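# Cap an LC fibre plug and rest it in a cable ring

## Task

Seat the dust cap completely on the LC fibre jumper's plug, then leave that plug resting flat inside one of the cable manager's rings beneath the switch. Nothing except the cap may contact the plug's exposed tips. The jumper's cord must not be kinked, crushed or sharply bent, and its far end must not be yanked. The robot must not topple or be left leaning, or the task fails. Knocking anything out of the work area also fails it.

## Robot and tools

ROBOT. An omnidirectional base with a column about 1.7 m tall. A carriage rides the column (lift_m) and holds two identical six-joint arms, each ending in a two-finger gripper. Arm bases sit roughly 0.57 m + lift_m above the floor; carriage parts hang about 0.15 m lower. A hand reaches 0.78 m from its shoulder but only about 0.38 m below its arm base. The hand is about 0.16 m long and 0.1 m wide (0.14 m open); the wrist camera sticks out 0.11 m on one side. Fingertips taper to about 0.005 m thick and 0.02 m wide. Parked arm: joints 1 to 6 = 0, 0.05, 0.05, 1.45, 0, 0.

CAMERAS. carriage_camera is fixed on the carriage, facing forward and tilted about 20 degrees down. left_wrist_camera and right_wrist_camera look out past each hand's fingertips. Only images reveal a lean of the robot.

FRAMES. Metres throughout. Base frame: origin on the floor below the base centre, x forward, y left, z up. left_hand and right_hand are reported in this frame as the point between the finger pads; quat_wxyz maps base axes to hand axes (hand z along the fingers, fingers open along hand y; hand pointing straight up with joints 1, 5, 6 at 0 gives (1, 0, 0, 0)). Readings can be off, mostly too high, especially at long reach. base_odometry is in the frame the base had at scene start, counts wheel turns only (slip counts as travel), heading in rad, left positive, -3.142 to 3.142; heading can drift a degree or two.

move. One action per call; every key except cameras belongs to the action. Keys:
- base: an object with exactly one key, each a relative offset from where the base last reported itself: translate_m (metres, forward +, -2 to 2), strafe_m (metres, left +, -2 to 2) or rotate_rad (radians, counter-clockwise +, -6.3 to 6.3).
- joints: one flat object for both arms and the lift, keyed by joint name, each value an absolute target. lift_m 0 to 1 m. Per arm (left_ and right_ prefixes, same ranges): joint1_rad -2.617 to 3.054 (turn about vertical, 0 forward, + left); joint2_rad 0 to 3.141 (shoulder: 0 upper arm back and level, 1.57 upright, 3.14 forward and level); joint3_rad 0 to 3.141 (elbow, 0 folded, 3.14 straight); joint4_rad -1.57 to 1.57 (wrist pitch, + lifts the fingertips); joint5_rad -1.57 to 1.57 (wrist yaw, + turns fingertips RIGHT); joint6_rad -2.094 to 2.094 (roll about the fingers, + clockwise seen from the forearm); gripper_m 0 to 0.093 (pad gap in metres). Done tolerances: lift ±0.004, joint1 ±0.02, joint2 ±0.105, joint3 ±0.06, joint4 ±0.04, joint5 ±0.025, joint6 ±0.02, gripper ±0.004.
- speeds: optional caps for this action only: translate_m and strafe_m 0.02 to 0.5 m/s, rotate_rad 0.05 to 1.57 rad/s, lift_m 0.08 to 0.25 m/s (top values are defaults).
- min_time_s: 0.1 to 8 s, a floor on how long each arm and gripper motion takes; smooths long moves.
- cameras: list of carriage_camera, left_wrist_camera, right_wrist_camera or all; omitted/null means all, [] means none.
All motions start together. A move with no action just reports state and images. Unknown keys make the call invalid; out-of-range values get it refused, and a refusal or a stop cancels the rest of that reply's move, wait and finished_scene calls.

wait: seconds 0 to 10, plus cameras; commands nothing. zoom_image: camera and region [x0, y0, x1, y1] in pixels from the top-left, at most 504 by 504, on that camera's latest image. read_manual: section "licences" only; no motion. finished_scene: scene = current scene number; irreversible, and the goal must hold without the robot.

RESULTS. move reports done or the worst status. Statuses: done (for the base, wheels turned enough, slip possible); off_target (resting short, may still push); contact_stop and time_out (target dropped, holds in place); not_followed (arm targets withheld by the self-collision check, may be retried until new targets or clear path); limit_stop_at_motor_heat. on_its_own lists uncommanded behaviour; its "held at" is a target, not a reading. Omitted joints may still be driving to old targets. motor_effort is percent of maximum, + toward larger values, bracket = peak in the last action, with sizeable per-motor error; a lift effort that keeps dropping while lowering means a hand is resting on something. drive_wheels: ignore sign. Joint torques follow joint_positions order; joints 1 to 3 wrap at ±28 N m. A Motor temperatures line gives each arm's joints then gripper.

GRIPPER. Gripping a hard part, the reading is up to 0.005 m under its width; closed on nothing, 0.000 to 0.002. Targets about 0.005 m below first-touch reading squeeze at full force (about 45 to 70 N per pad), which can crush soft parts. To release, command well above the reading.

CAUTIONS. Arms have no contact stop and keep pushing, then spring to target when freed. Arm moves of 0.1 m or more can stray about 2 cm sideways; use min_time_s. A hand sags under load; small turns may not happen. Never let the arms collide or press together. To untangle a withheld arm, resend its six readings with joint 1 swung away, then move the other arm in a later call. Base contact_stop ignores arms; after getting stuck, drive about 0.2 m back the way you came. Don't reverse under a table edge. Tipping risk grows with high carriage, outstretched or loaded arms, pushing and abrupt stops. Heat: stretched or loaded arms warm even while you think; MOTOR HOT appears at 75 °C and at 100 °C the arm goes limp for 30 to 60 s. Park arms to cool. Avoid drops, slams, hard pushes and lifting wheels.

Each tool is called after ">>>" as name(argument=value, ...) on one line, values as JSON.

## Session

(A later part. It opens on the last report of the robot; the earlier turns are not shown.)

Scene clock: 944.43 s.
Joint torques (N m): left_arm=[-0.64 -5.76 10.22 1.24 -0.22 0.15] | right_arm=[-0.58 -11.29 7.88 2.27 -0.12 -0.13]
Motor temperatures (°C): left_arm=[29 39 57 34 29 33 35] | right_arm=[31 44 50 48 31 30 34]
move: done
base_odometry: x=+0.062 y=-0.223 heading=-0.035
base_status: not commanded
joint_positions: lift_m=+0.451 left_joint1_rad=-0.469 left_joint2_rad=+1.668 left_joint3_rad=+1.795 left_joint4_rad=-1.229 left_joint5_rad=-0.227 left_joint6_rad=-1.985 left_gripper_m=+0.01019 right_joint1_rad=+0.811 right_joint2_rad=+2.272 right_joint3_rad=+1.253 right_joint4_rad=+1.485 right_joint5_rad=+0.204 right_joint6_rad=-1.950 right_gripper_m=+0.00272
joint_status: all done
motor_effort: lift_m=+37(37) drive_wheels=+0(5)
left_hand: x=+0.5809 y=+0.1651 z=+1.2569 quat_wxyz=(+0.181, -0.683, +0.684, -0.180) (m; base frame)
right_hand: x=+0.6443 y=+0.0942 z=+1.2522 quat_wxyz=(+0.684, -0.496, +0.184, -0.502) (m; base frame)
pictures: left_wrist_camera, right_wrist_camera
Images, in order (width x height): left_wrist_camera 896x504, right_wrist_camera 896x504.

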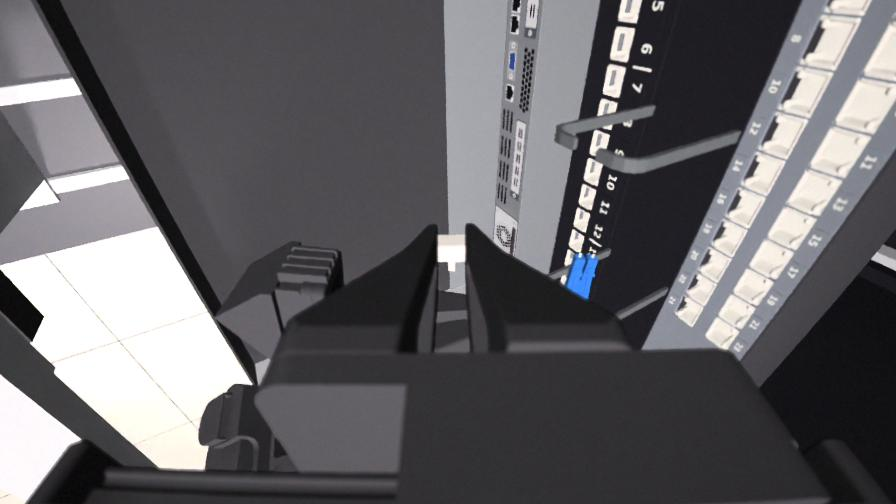

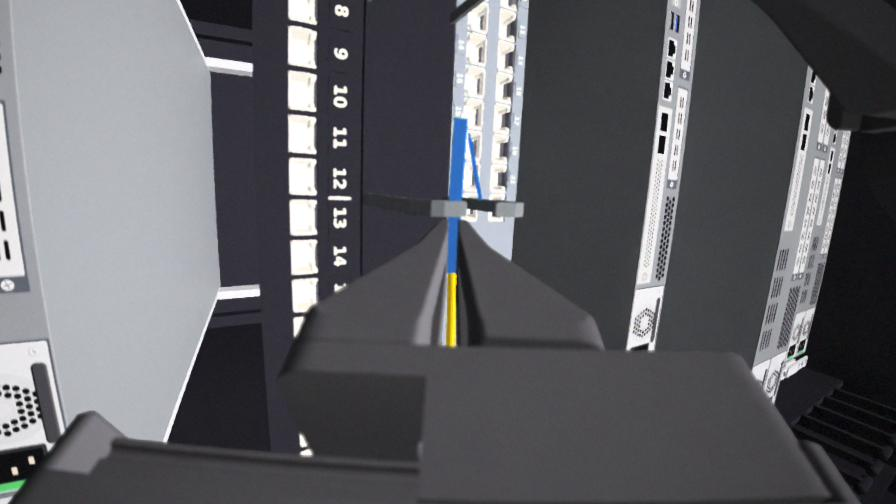

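>>> move(joints={"left_joint1_rad": -0.416, "left_joint2_rad": 1.809, "left_joint3_rad": 2.0, "left_joint4_rad": -1.2705, "left_joint5_rad": -0.195, "left_joint6_rad": -1.9327}, min_time_s=1.2, cameras=["left_wrist_camera", "right_wrist_camera"])

>>> zoom_image(camera="left_wrist_camera", region=[400, 210, 600, 350])

>>> zoom_image(camera="right_wrist_camera", region=[360, 0, 560, 140])

Scene clock: 972.63 s.
Joint torques (N m): left_arm=[0.7 -6.64 10.1 1.01 0.01 0.14] | right_arm=[-0.57 -11.29 7.88 2.27 -0.13 -0.13]
Motor temperatures (°C): left_arm=[29 41 57 34 29 33 35] | right_arm=[31 45 51 49 31 30 35]
move: done
base_odometry: x=+0.062 y=-0.223 heading=-0.035
base_status: not commanded
joint_positions: lift_m=+0.451 left_joint1_rad=-0.424 left_joint2_rad=+1.797 left_joint3_rad=+1.966 left_joint4_rad=-1.259 left_joint5_rad=-0.208 left_joint6_rad=-1.944 left_gripper_m=+0.01015 right_joint1_rad=+0.811 right_joint2_rad=+2.272 right_joint3_rad=+1.253 right_joint4_rad=+1.485 right_joint5_rad=+0.203 right_joint6_rad=-1.950 right_gripper_m=+0.00272
joint_status: all done
motor_effort: lift_m=+37(37) drive_wheels=+1(5)
left_hand: x=+0.6150 y=+0.1656 z=+1.2619 quat_wxyz=(+0.183, -0.683, +0.683, -0.181) (m; base frame)
right_hand: x=+0.6442 y=+0.0942 z=+1.2522 quat_wxyz=(+0.684, -0.496, +0.184, -0.501) (m; base frame)
pictures: left_wrist_camera, right_wrist_camera
Images, in order (width x height): left_wrist_camera 896x504, right_wrist_camera 896x504.

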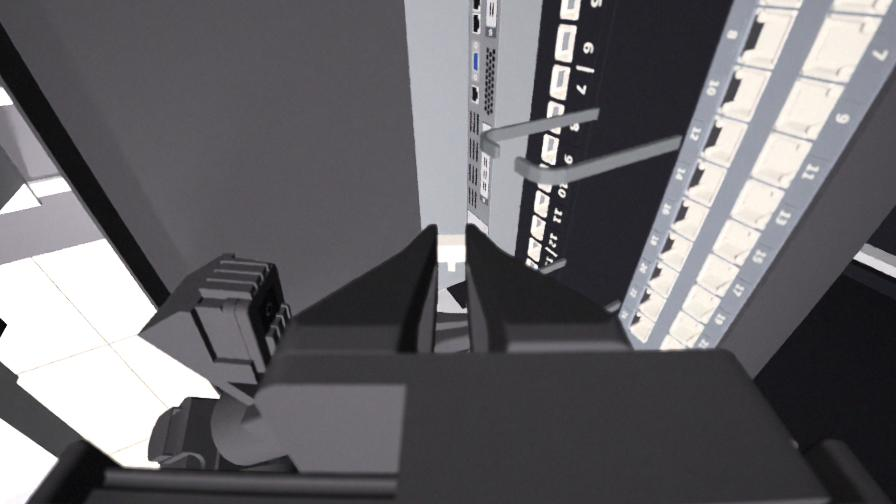

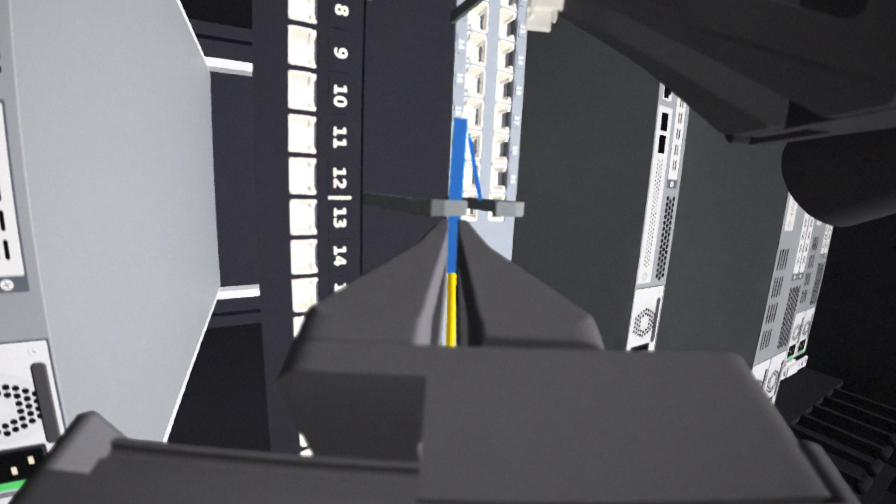

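Scaled by 2.520 from the camera's 896x504 image, which has a finer 1280x720 frame.

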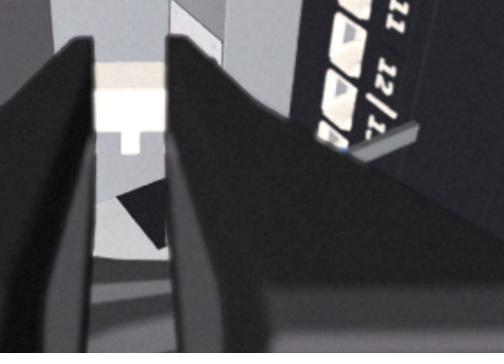

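Scaled by 2.520 from the camera's 896x504 image, which has a finer 1280x720 frame.

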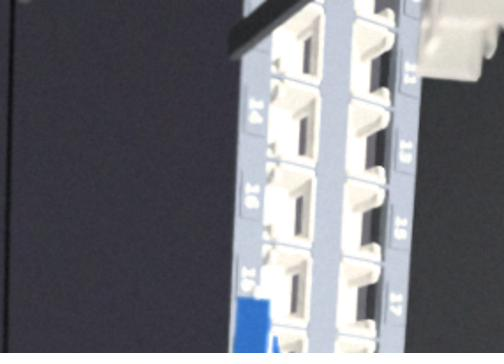

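>>> move(joints={"left_joint1_rad": -0.381, "left_joint2_rad": 1.921, "left_joint3_rad": 2.132, "left_joint4_rad": -1.281, "left_joint5_rad": -0.179, "left_joint6_rad": -1.9007}, min_time_s=1.5, cameras=["left_wrist_camera", "right_wrist_camera"])

>>> zoom_image(camera="left_wrist_camera", region=[400, 210, 600, 350])

>>> zoom_image(camera="right_wrist_camera", region=[400, 0, 560, 160])

Scene clock: 1009.07 s.
Joint torques (N m): left_arm=[0.7 -7.45 10.09 1.03 0.02 0.15] | right_arm=[-0.58 -11.29 7.88 2.27 -0.12 -0.13]
Motor temperatures (°C): left_arm=[29 43 60 34 29 33 35] | right_arm=[31 45 51 49 31 30 35]
move: done
base_odometry: x=+0.062 y=-0.223 heading=-0.035
base_status: not commanded
joint_positions: lift_m=+0.451 left_joint1_rad=-0.389 left_joint2_rad=+1.907 left_joint3_rad=+2.098 left_joint4_rad=-1.270 left_joint5_rad=-0.192 left_joint6_rad=-1.912 left_gripper_m=+0.01024 right_joint1_rad=+0.811 right_joint2_rad=+2.272 right_joint3_rad=+1.253 right_joint4_rad=+1.485 right_joint5_rad=+0.203 right_joint6_rad=-1.950 right_gripper_m=+0.00272
joint_status: all done
motor_effort: lift_m=+37(37) drive_wheels=+0(5)
left_hand: x=+0.6448 y=+0.1661 z=+1.2594 quat_wxyz=(+0.184, -0.683, +0.683, -0.183) (m; base frame)
right_hand: x=+0.6442 y=+0.0942 z=+1.2522 quat_wxyz=(+0.684, -0.496, +0.184, -0.501) (m; base frame)
pictures: left_wrist_camera, right_wrist_camera
Images, in order (width x height): left_wrist_camera 896x504, right_wrist_camera 896x504.

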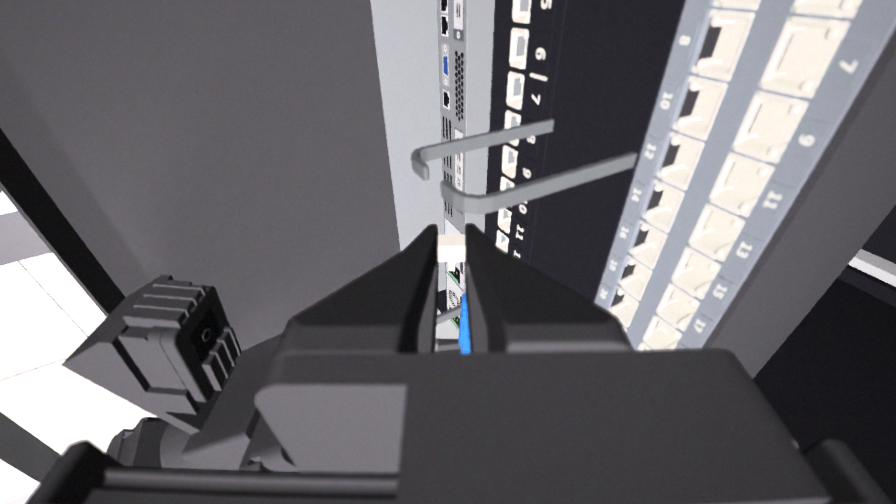

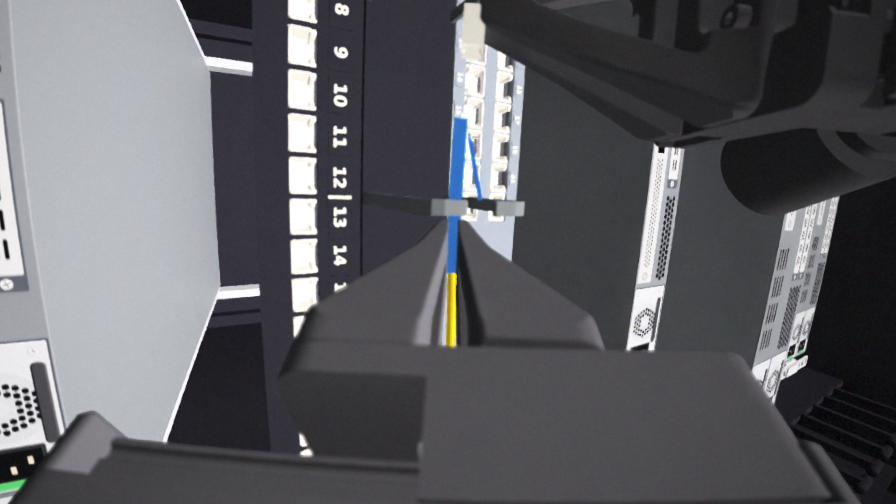

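Scaled by 2.520 from the camera's 896x504 image, which has a finer 1280x720 frame.

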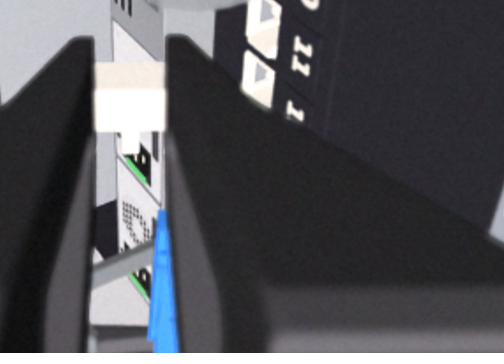

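Scaled by 3.150 from the camera's 896x504 image, which has a finer 1280x720 frame.

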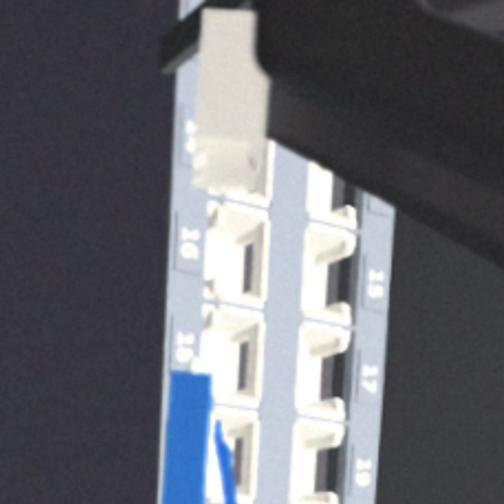

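>>> move(joints={"left_joint1_rad": -0.378, "left_joint2_rad": 1.995, "left_joint3_rad": 2.2536, "left_joint4_rad": -1.342, "left_joint5_rad": -0.218, "left_joint6_rad": -1.881}, min_time_s=1.0, cameras=["left_wrist_camera", "right_wrist_camera"])

>>> zoom_image(camera="left_wrist_camera", region=[400, 220, 500, 350])

>>> zoom_image(camera="right_wrist_camera", region=[400, 0, 560, 160])

Scene clock: 1067.57 s.
Joint torques (N m): left_arm=[0.72 -7.83 9.81 0.98 -0.22 0.16] | right_arm=[-0.57 -11.29 7.9 2.26 -0.13 -0.13]
Motor temperatures (°C): left_arm=[29 44 58 34 29 33 35] | right_arm=[31 47 51 50 31 30 36]
move: done
base_odometry: x=+0.062 y=-0.223 heading=-0.035
base_status: not commanded
joint_positions: lift_m=+0.451 left_joint1_rad=-0.386 left_joint2_rad=+1.981 left_joint3_rad=+2.220 left_joint4_rad=-1.331 left_joint5_rad=-0.205 left_joint6_rad=-1.892 left_gripper_m=+0.01013 right_joint1_rad=+0.811 right_joint2_rad=+2.272 right_joint3_rad=+1.253 right_joint4_rad=+1.485 right_joint5_rad=+0.203 right_joint6_rad=-1.950 right_gripper_m=+0.00272
joint_status: all done
motor_effort: lift_m=+37(37) drive_wheels=-1(4)
left_hand: x=+0.6553 y=+0.1657 z=+1.2622 quat_wxyz=(+0.189, -0.678, +0.689, -0.173) (m; base frame)
right_hand: x=+0.6442 y=+0.0942 z=+1.2523 quat_wxyz=(+0.684, -0.496, +0.183, -0.502) (m; base frame)
pictures: left_wrist_camera, right_wrist_camera
Images, in order (width x height): left_wrist_camera 896x504, right_wrist_camera 896x504.

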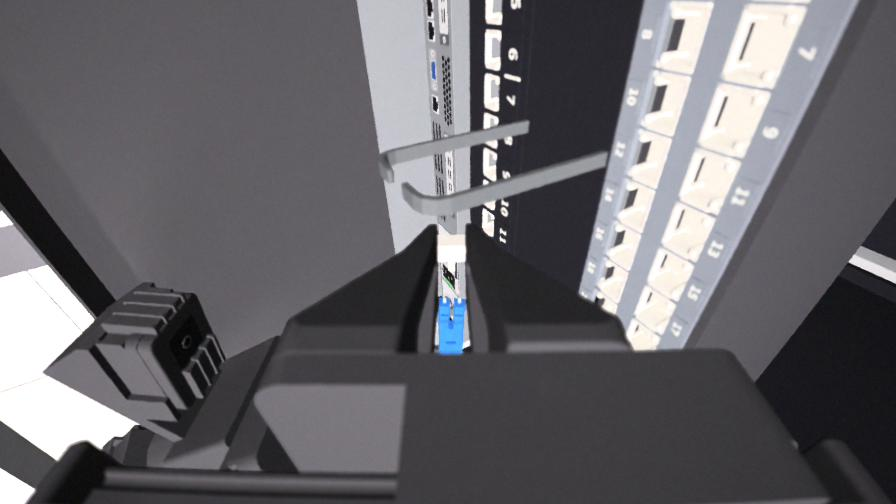

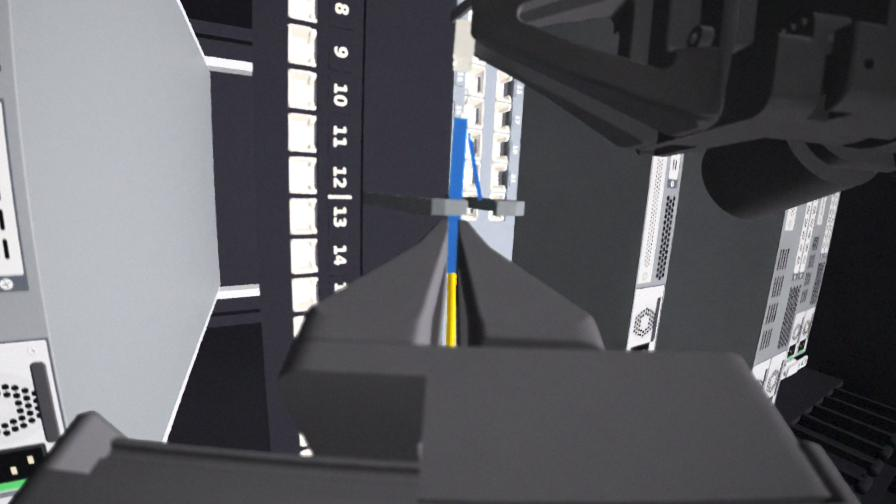

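Scaled by 3.877 from the camera's 896x504 image, which has a finer 1280x720 frame.

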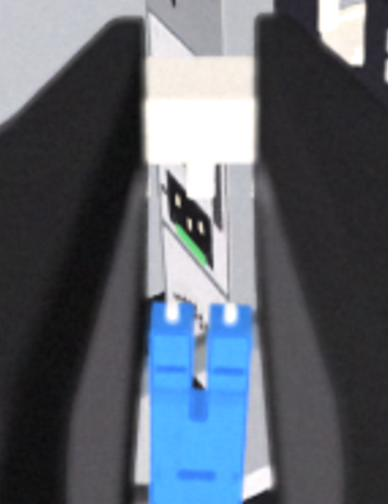

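Scaled by 3.150 from the camera's 896x504 image, which has a finer 1280x720 frame.

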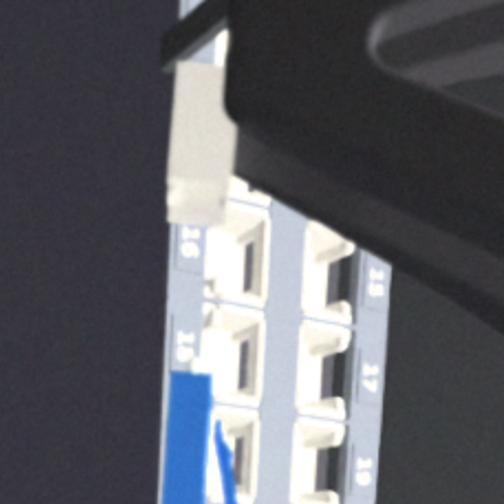

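>>> move(cameras=["left_wrist_camera", "right_wrist_camera"])

Scene clock: 1106.00 s.
Joint torques (N m): left_arm=[0.72 -7.83 9.83 1.01 -0.22 0.14] | right_arm=[-0.58 -11.32 7.9 2.27 -0.13 -0.13]
Motor temperatures (°C): left_arm=[29 45 57 35 29 33 35] | right_arm=[31 47 51 50 31 30 36]
base_odometry: x=+0.062 y=-0.223 heading=-0.035
base_status: not commanded
joint_positions: lift_m=+0.451 left_joint1_rad=-0.386 left_joint2_rad=+1.981 left_joint3_rad=+2.220 left_joint4_rad=-1.333 left_joint5_rad=-0.206 left_joint6_rad=-1.891 left_gripper_m=+0.01023 right_joint1_rad=+0.811 right_joint2_rad=+2.272 right_joint3_rad=+1.253 right_joint4_rad=+1.485 right_joint5_rad=+0.203 right_joint6_rad=-1.950 right_gripper_m=+0.00272
joint_status: all done
motor_effort: lift_m=+37(37) drive_wheels=+0(4)
left_hand: x=+0.6549 y=+0.1660 z=+1.2621 quat_wxyz=(+0.189, -0.678, +0.689, -0.172) (m; base frame)
right_hand: x=+0.6442 y=+0.0942 z=+1.2523 quat_wxyz=(+0.684, -0.496, +0.183, -0.502) (m; base frame)
pictures: left_wrist_camera, right_wrist_camera
Images, in order (width x height): left_wrist_camera 896x504, right_wrist_camera 896x504.

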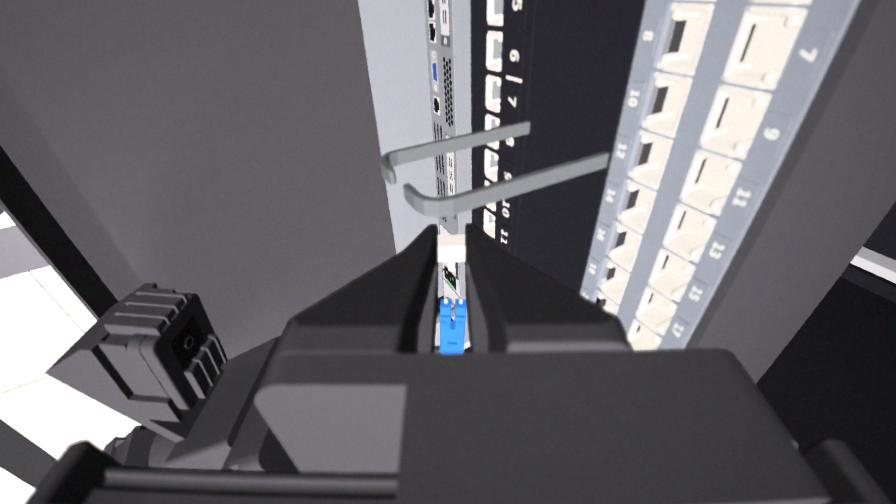

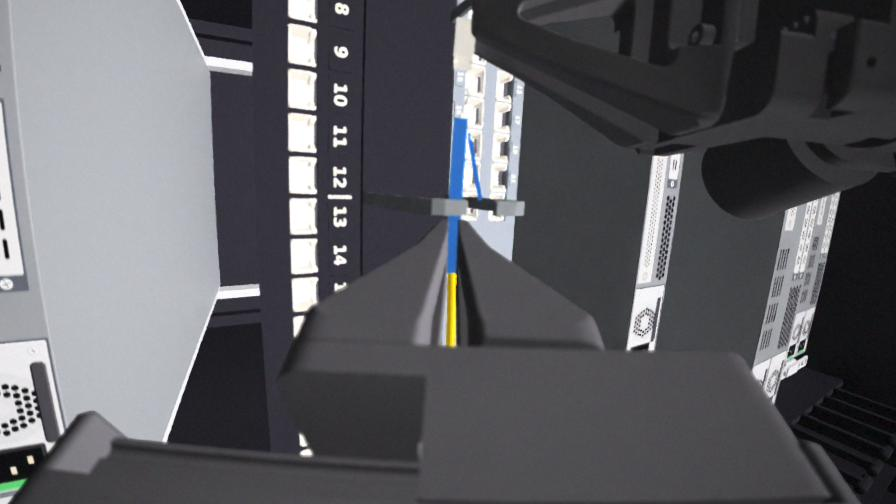

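>>> move(joints={"left_joint1_rad": -0.4226, "left_joint2_rad": 2.0221, "left_joint3_rad": 2.2955, "left_joint4_rad": -1.364, "left_joint5_rad": -0.231, "left_joint6_rad": -1.928}, min_time_s=2.0, cameras=["left_wrist_camera", "right_wrist_camera"])

>>> zoom_image(camera="left_wrist_camera", region=[400, 220, 500, 350])

>>> zoom_image(camera="right_wrist_camera", region=[400, 0, 560, 160])

Scene clock: 1157.50 s.
Joint torques (N m): left_arm=[-0.62 -7.97 9.76 0.97 -0.23 -0.05] | right_arm=[-0.58 -11.3 7.91 2.26 -0.13 -0.13]
Motor temperatures (°C): left_arm=[29 46 57 35 29 33 35] | right_arm=[31 48 52 50 31 30 36]
move: done
base_odometry: x=+0.062 y=-0.223 heading=-0.035
base_status: not commanded
joint_positions: lift_m=+0.451 left_joint1_rad=-0.414 left_joint2_rad=+2.007 left_joint3_rad=+2.262 left_joint4_rad=-1.353 left_joint5_rad=-0.218 left_joint6_rad=-1.917 left_gripper_m=+0.01021 right_joint1_rad=+0.811 right_joint2_rad=+2.272 right_joint3_rad=+1.253 right_joint4_rad=+1.485 right_joint5_rad=+0.203 right_joint6_rad=-1.951 right_gripper_m=+0.00272
joint_status: all done
motor_effort: lift_m=+37(37) drive_wheels=-1(4)
left_hand: x=+0.6546 y=+0.1544 z=+1.2625 quat_wxyz=(+0.189, -0.678, +0.689, -0.172) (m; base frame)
right_hand: x=+0.6442 y=+0.0942 z=+1.2523 quat_wxyz=(+0.684, -0.496, +0.183, -0.502) (m; base frame)
pictures: left_wrist_camera, right_wrist_camera
Images, in order (width x height): left_wrist_camera 896x504, right_wrist_camera 896x504.

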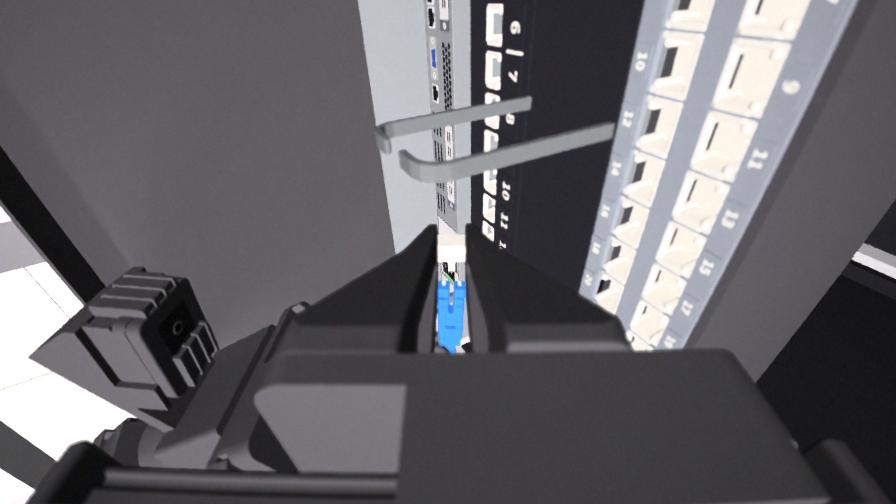

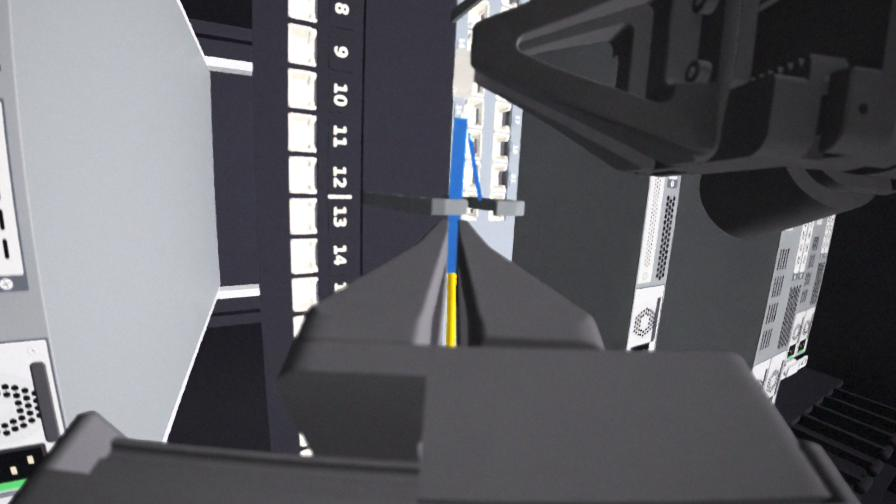

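Scaled by 3.877 from the camera's 896x504 image, which has a finer 1280x720 frame.

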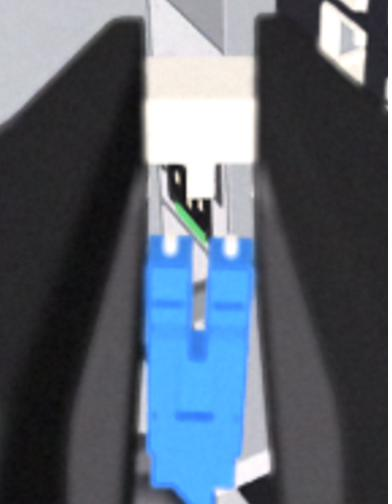

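Scaled by 3.150 from the camera's 896x504 image, which has a finer 1280x720 frame.

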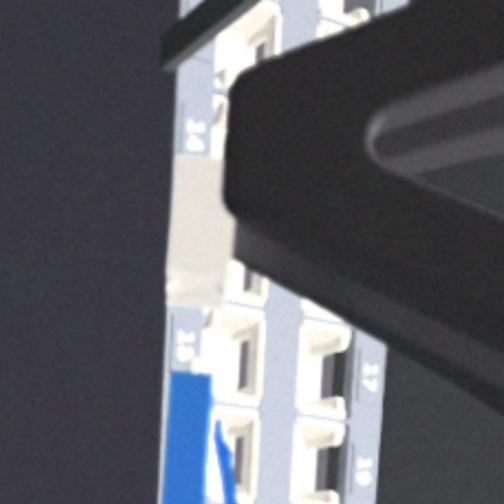

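>>> move(joints={"left_joint1_rad": -0.4354, "left_joint2_rad": 2.0357, "left_joint3_rad": 2.3162, "left_joint4_rad": -1.3735, "left_joint5_rad": -0.237, "left_joint6_rad": -1.940}, min_time_s=1.5, cameras=["left_wrist_camera", "right_wrist_camera"])

>>> zoom_image(camera="left_wrist_camera", region=[400, 220, 500, 350])

>>> zoom_image(camera="right_wrist_camera", region=[400, 0, 560, 160])

Scene clock: 1192.53 s.
Joint torques (N m): left_arm=[-0.64 -8.05 9.7 0.98 -0.25 -0.05] | right_arm=[-0.55 -11.29 7.9 2.27 -0.13 -0.13]
Motor temperatures (°C): left_arm=[29 47 62 35 29 33 35] | right_arm=[31 48 52 51 31 30 36]
move: done
base_odometry: x=+0.062 y=-0.223 heading=-0.035
base_status: not commanded
joint_positions: lift_m=+0.451 left_joint1_rad=-0.427 left_joint2_rad=+2.021 left_joint3_rad=+2.283 left_joint4_rad=-1.363 left_joint5_rad=-0.224 left_joint6_rad=-1.929 left_gripper_m=+0.01005 right_joint1_rad=+0.811 right_joint2_rad=+2.272 right_joint3_rad=+1.253 right_joint4_rad=+1.485 right_joint5_rad=+0.203 right_joint6_rad=-1.951 right_gripper_m=+0.00272
joint_status: all done
motor_effort: lift_m=+37(37) drive_wheels=+1(5)
left_hand: x=+0.6546 y=+0.1489 z=+1.2626 quat_wxyz=(+0.189, -0.678, +0.689, -0.172) (m; base frame)
right_hand: x=+0.6442 y=+0.0942 z=+1.2523 quat_wxyz=(+0.684, -0.496, +0.183, -0.502) (m; base frame)
pictures: left_wrist_camera, right_wrist_camera
Images, in order (width x height): left_wrist_camera 896x504, right_wrist_camera 896x504.

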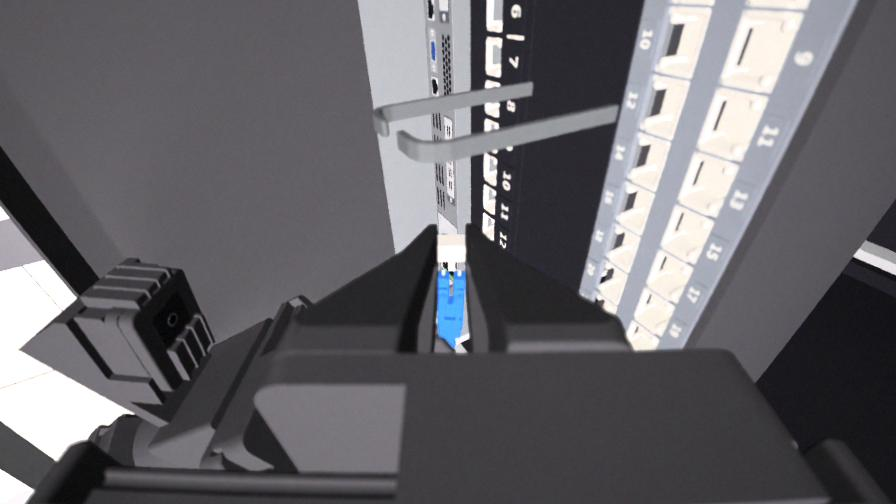

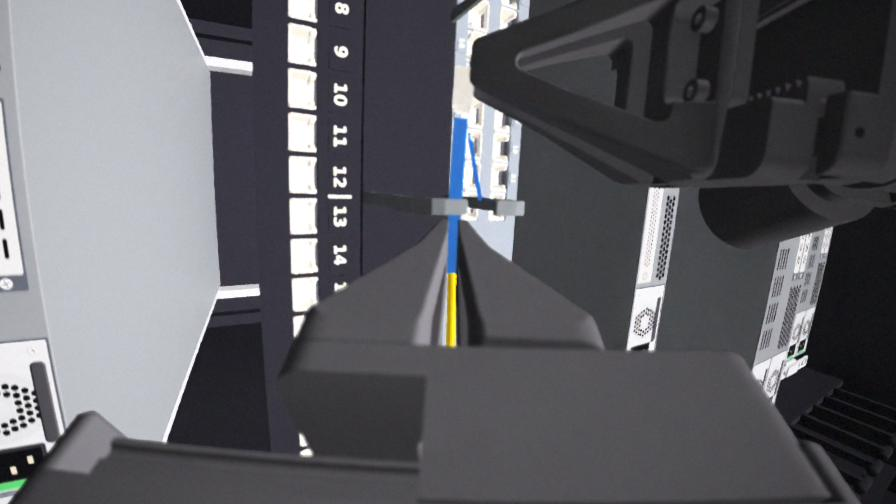

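Scaled by 3.877 from the camera's 896x504 image, which has a finer 1280x720 frame.

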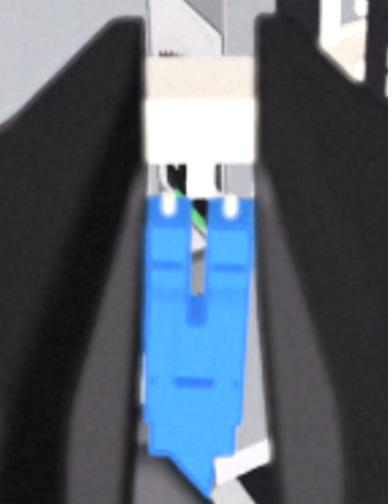

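Scaled by 3.150 from the camera's 896x504 image, which has a finer 1280x720 frame.

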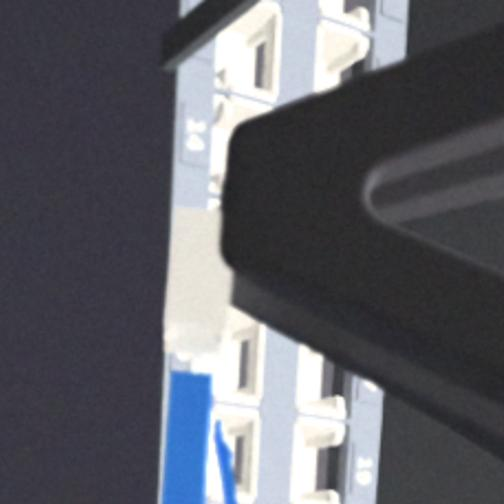

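>>> move(joints={"left_joint1_rad": -0.4424, "left_joint2_rad": 2.0432, "left_joint3_rad": 2.3276, "left_joint4_rad": -1.3787, "left_joint5_rad": -0.2403, "left_joint6_rad": -1.9465}, min_time_s=1.5, cameras=["left_wrist_camera", "right_wrist_camera"])

>>> zoom_image(camera="left_wrist_camera", region=[400, 220, 500, 350])

>>> zoom_image(camera="right_wrist_camera", region=[400, 0, 560, 160])

Scene clock: 1207.50 s.
Joint torques (N m): left_arm=[-0.64 -8.06 9.69 0.97 -0.23 -0.06] | right_arm=[-0.57 -11.3 7.88 2.27 -0.13 -0.14]
Motor temperatures (°C): left_arm=[29 48 61 34 29 33 35] | right_arm=[31 49 52 51 31 30 36]
move: done
base_odometry: x=+0.062 y=-0.223 heading=-0.035
base_status: not commanded
joint_positions: lift_m=+0.451 left_joint1_rad=-0.434 left_joint2_rad=+2.029 left_joint3_rad=+2.294 left_joint4_rad=-1.369 left_joint5_rad=-0.227 left_joint6_rad=-1.936 left_gripper_m=+0.01014 right_joint1_rad=+0.811 right_joint2_rad=+2.272 right_joint3_rad=+1.253 right_joint4_rad=+1.485 right_joint5_rad=+0.203 right_joint6_rad=-1.951 right_gripper_m=+0.00272
joint_status: all done
motor_effort: lift_m=+37(37) drive_wheels=-1(6)
left_hand: x=+0.6546 y=+0.1460 z=+1.2624 quat_wxyz=(+0.189, -0.679, +0.689, -0.172) (m; base frame)
right_hand: x=+0.6442 y=+0.0942 z=+1.2523 quat_wxyz=(+0.684, -0.496, +0.183, -0.502) (m; base frame)
pictures: left_wrist_camera, right_wrist_camera
Images, in order (width x height): left_wrist_camera 896x504, right_wrist_camera 896x504.

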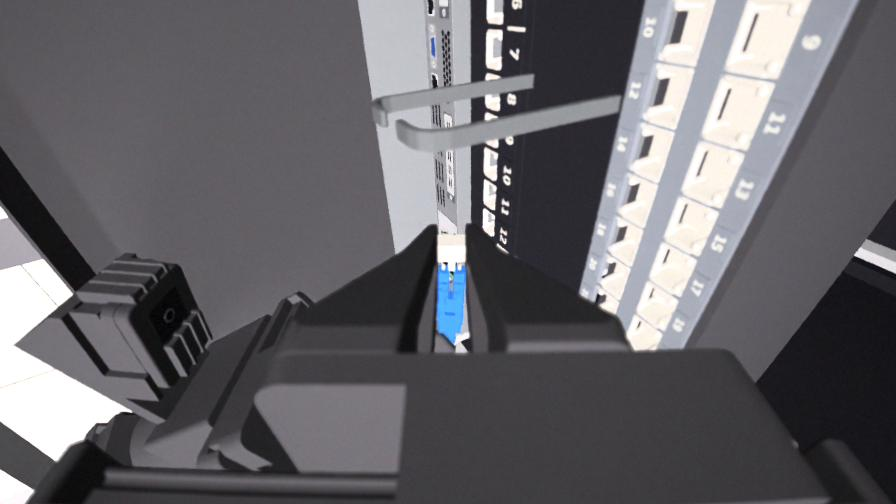

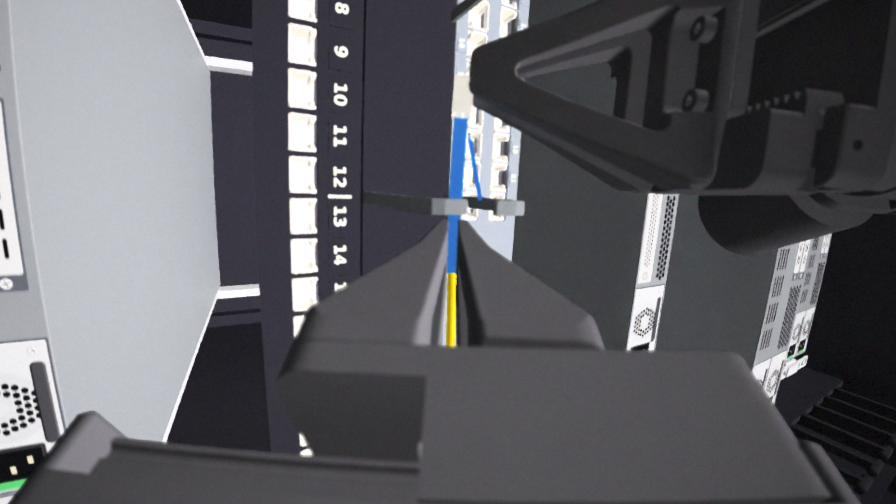

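Scaled by 3.877 from the camera's 896x504 image, which has a finer 1280x720 frame.

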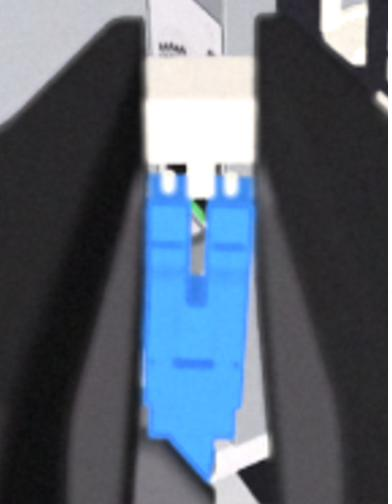

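Scaled by 3.150 from the camera's 896x504 image, which has a finer 1280x720 frame.

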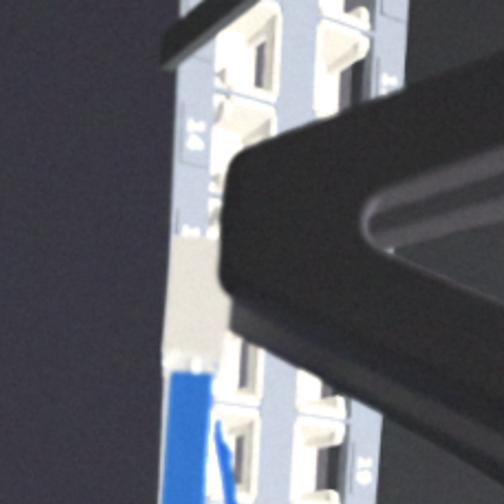

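>>> move(joints={"left_joint1_rad": -0.4494, "left_joint2_rad": 2.0507, "left_joint3_rad": 2.339, "left_joint4_rad": -1.3839, "left_joint5_rad": -0.2436, "left_joint6_rad": -1.953}, min_time_s=1.5, cameras=["left_wrist_camera", "right_wrist_camera"])

>>> zoom_image(camera="left_wrist_camera", region=[400, 220, 500, 350])

>>> zoom_image(camera="right_wrist_camera", region=[400, 0, 560, 160])

Scene clock: 1219.57 s.
Joint torques (N m): left_arm=[-0.65 -8.13 9.66 0.97 -0.24 -0.05] | right_arm=[-0.59 -11.28 7.88 2.26 -0.12 -0.13]
Motor temperatures (°C): left_arm=[29 49 60 34 29 33 35] | right_arm=[31 49 52 51 31 30 36]
move: done
base_odometry: x=+0.062 y=-0.223 heading=-0.035
base_status: not commanded
joint_positions: lift_m=+0.451 left_joint1_rad=-0.441 left_joint2_rad=+2.036 left_joint3_rad=+2.306 left_joint4_rad=-1.373 left_joint5_rad=-0.231 left_joint6_rad=-1.942 left_gripper_m=+0.01022 right_joint1_rad=+0.811 right_joint2_rad=+2.272 right_joint3_rad=+1.253 right_joint4_rad=+1.485 right_joint5_rad=+0.203 right_joint6_rad=-1.951 right_gripper_m=+0.00272
joint_status: all done
motor_effort: lift_m=+37(37) drive_wheels=+2(3)
left_hand: x=+0.6547 y=+0.1432 z=+1.2625 quat_wxyz=(+0.189, -0.679, +0.688, -0.172) (m; base frame)
right_hand: x=+0.6442 y=+0.0942 z=+1.2523 quat_wxyz=(+0.684, -0.496, +0.183, -0.502) (m; base frame)
pictures: left_wrist_camera, right_wrist_camera
Images, in order (width x height): left_wrist_camera 896x504, right_wrist_camera 896x504.

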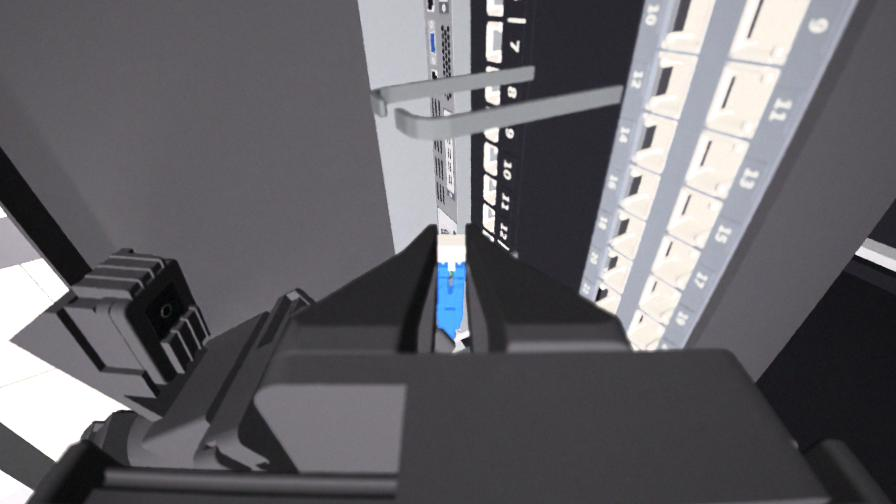

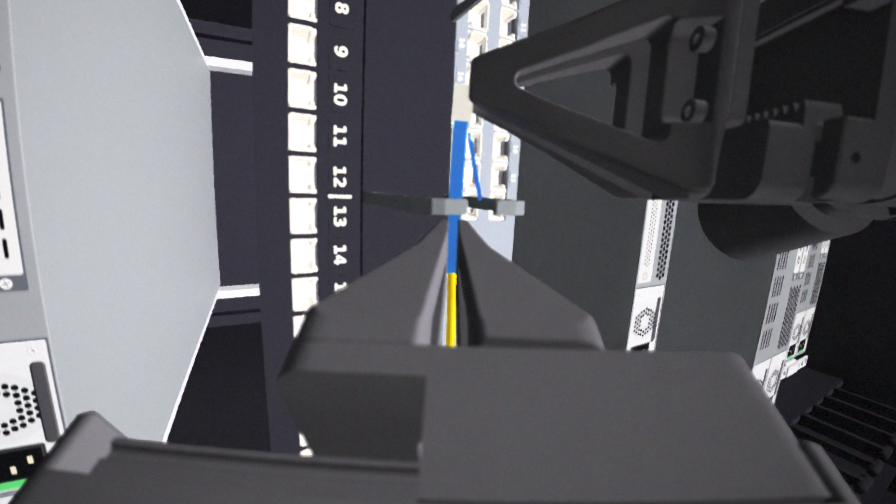

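Scaled by 3.877 from the camera's 896x504 image, which has a finer 1280x720 frame.

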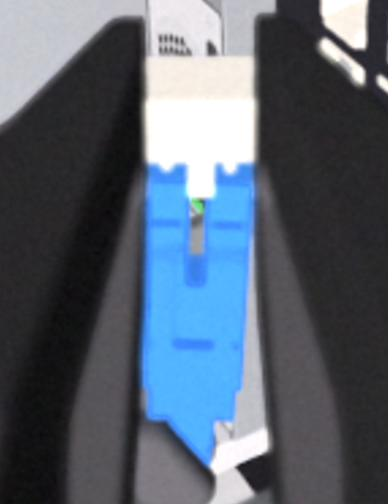

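Scaled by 3.150 from the camera's 896x504 image, which has a finer 1280x720 frame.

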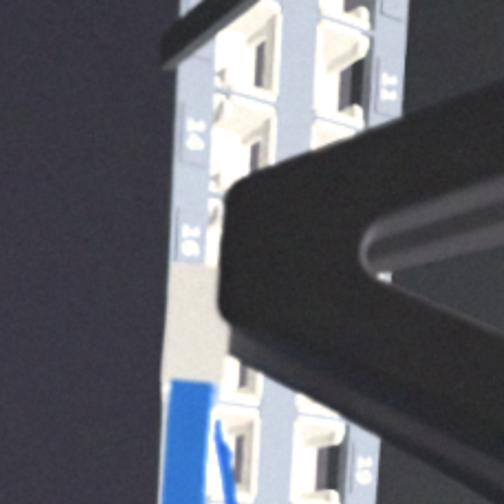

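>>> move(joints={"left_joint1_rad": -0.4564, "left_joint2_rad": 2.0582, "left_joint3_rad": 2.3504, "left_joint4_rad": -1.3891, "left_joint5_rad": -0.2469, "left_joint6_rad": -1.9595}, min_time_s=1.5, cameras=["left_wrist_camera", "right_wrist_camera"])

>>> zoom_image(camera="left_wrist_camera", region=[400, 220, 500, 350])

>>> zoom_image(camera="right_wrist_camera", region=[400, 60, 560, 220])

Scene clock: 1248.00 s.
Joint torques (N m): left_arm=[-0.72 -8.21 9.65 0.97 -0.21 -0.06] | right_arm=[-0.57 -11.28 7.88 2.25 -0.12 -0.13]
Motor temperatures (°C): left_arm=[29 48 60 35 29 33 35] | right_arm=[31 49 52 51 31 30 36]
move: done
base_odometry: x=+0.062 y=-0.223 heading=-0.035
base_status: not commanded
joint_positions: lift_m=+0.451 left_joint1_rad=-0.447 left_joint2_rad=+2.044 left_joint3_rad=+2.317 left_joint4_rad=-1.378 left_joint5_rad=-0.236 left_joint6_rad=-1.949 left_gripper_m=+0.01022 right_joint1_rad=+0.811 right_joint2_rad=+2.272 right_joint3_rad=+1.253 right_joint4_rad=+1.487 right_joint5_rad=+0.203 right_joint6_rad=-1.951 right_gripper_m=+0.00272
joint_status: all done
motor_effort: lift_m=+37(37) drive_wheels=+2(3)
left_hand: x=+0.6549 y=+0.1409 z=+1.2625 quat_wxyz=(+0.190, -0.679, +0.688, -0.172) (m; base frame)
right_hand: x=+0.6441 y=+0.0942 z=+1.2525 quat_wxyz=(+0.685, -0.496, +0.183, -0.502) (m; base frame)
pictures: left_wrist_camera, right_wrist_camera
Images, in order (width x height): left_wrist_camera 896x504, right_wrist_camera 896x504.

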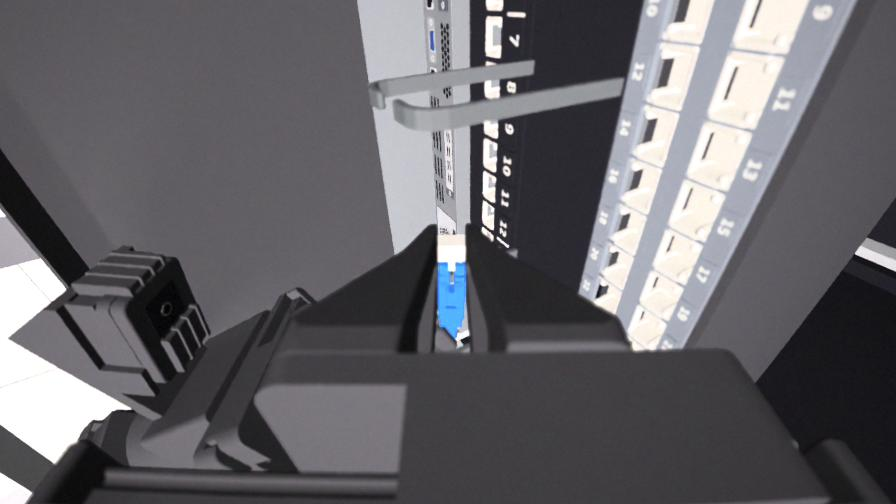

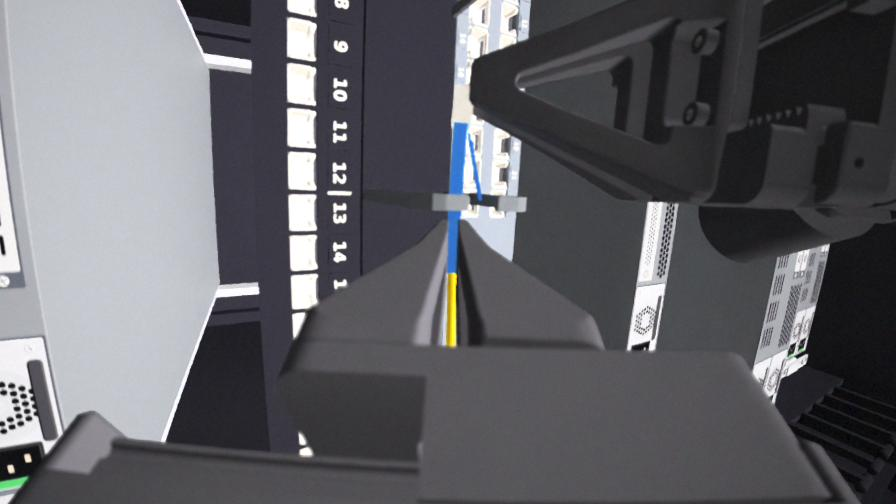

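Scaled by 3.877 from the camera's 896x504 image, which has a finer 1280x720 frame.

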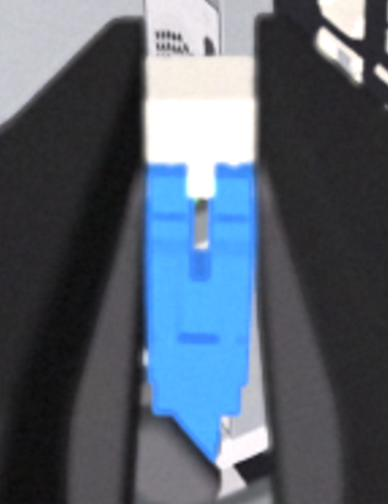

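Scaled by 3.150 from the camera's 896x504 image, which has a finer 1280x720 frame.

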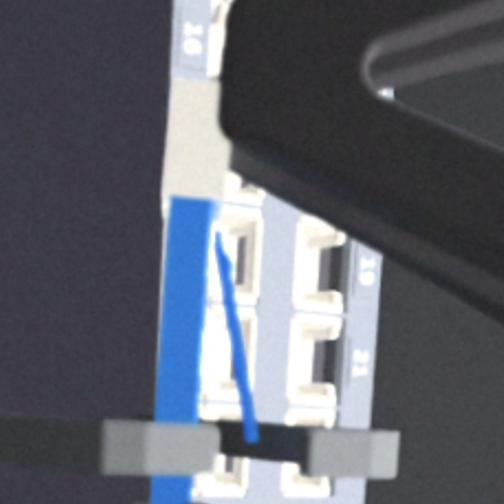

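>>> zoom_image(camera="left_wrist_camera", region=[430, 240, 475, 290])

>>> zoom_image(camera="right_wrist_camera", region=[440, 85, 500, 145])

Scaled by 10.080 from the camera's 896x504 image, which has a finer 1280x720 frame.

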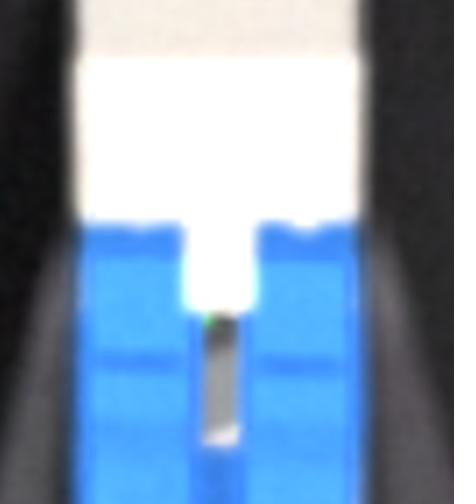

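Scaled by 8.400 from the camera's 896x504 image, which has a finer 1280x720 frame.

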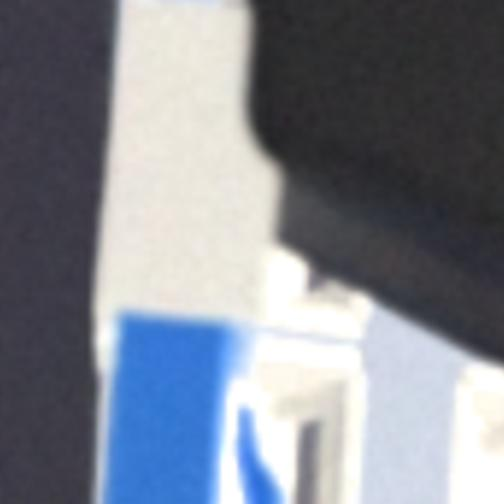

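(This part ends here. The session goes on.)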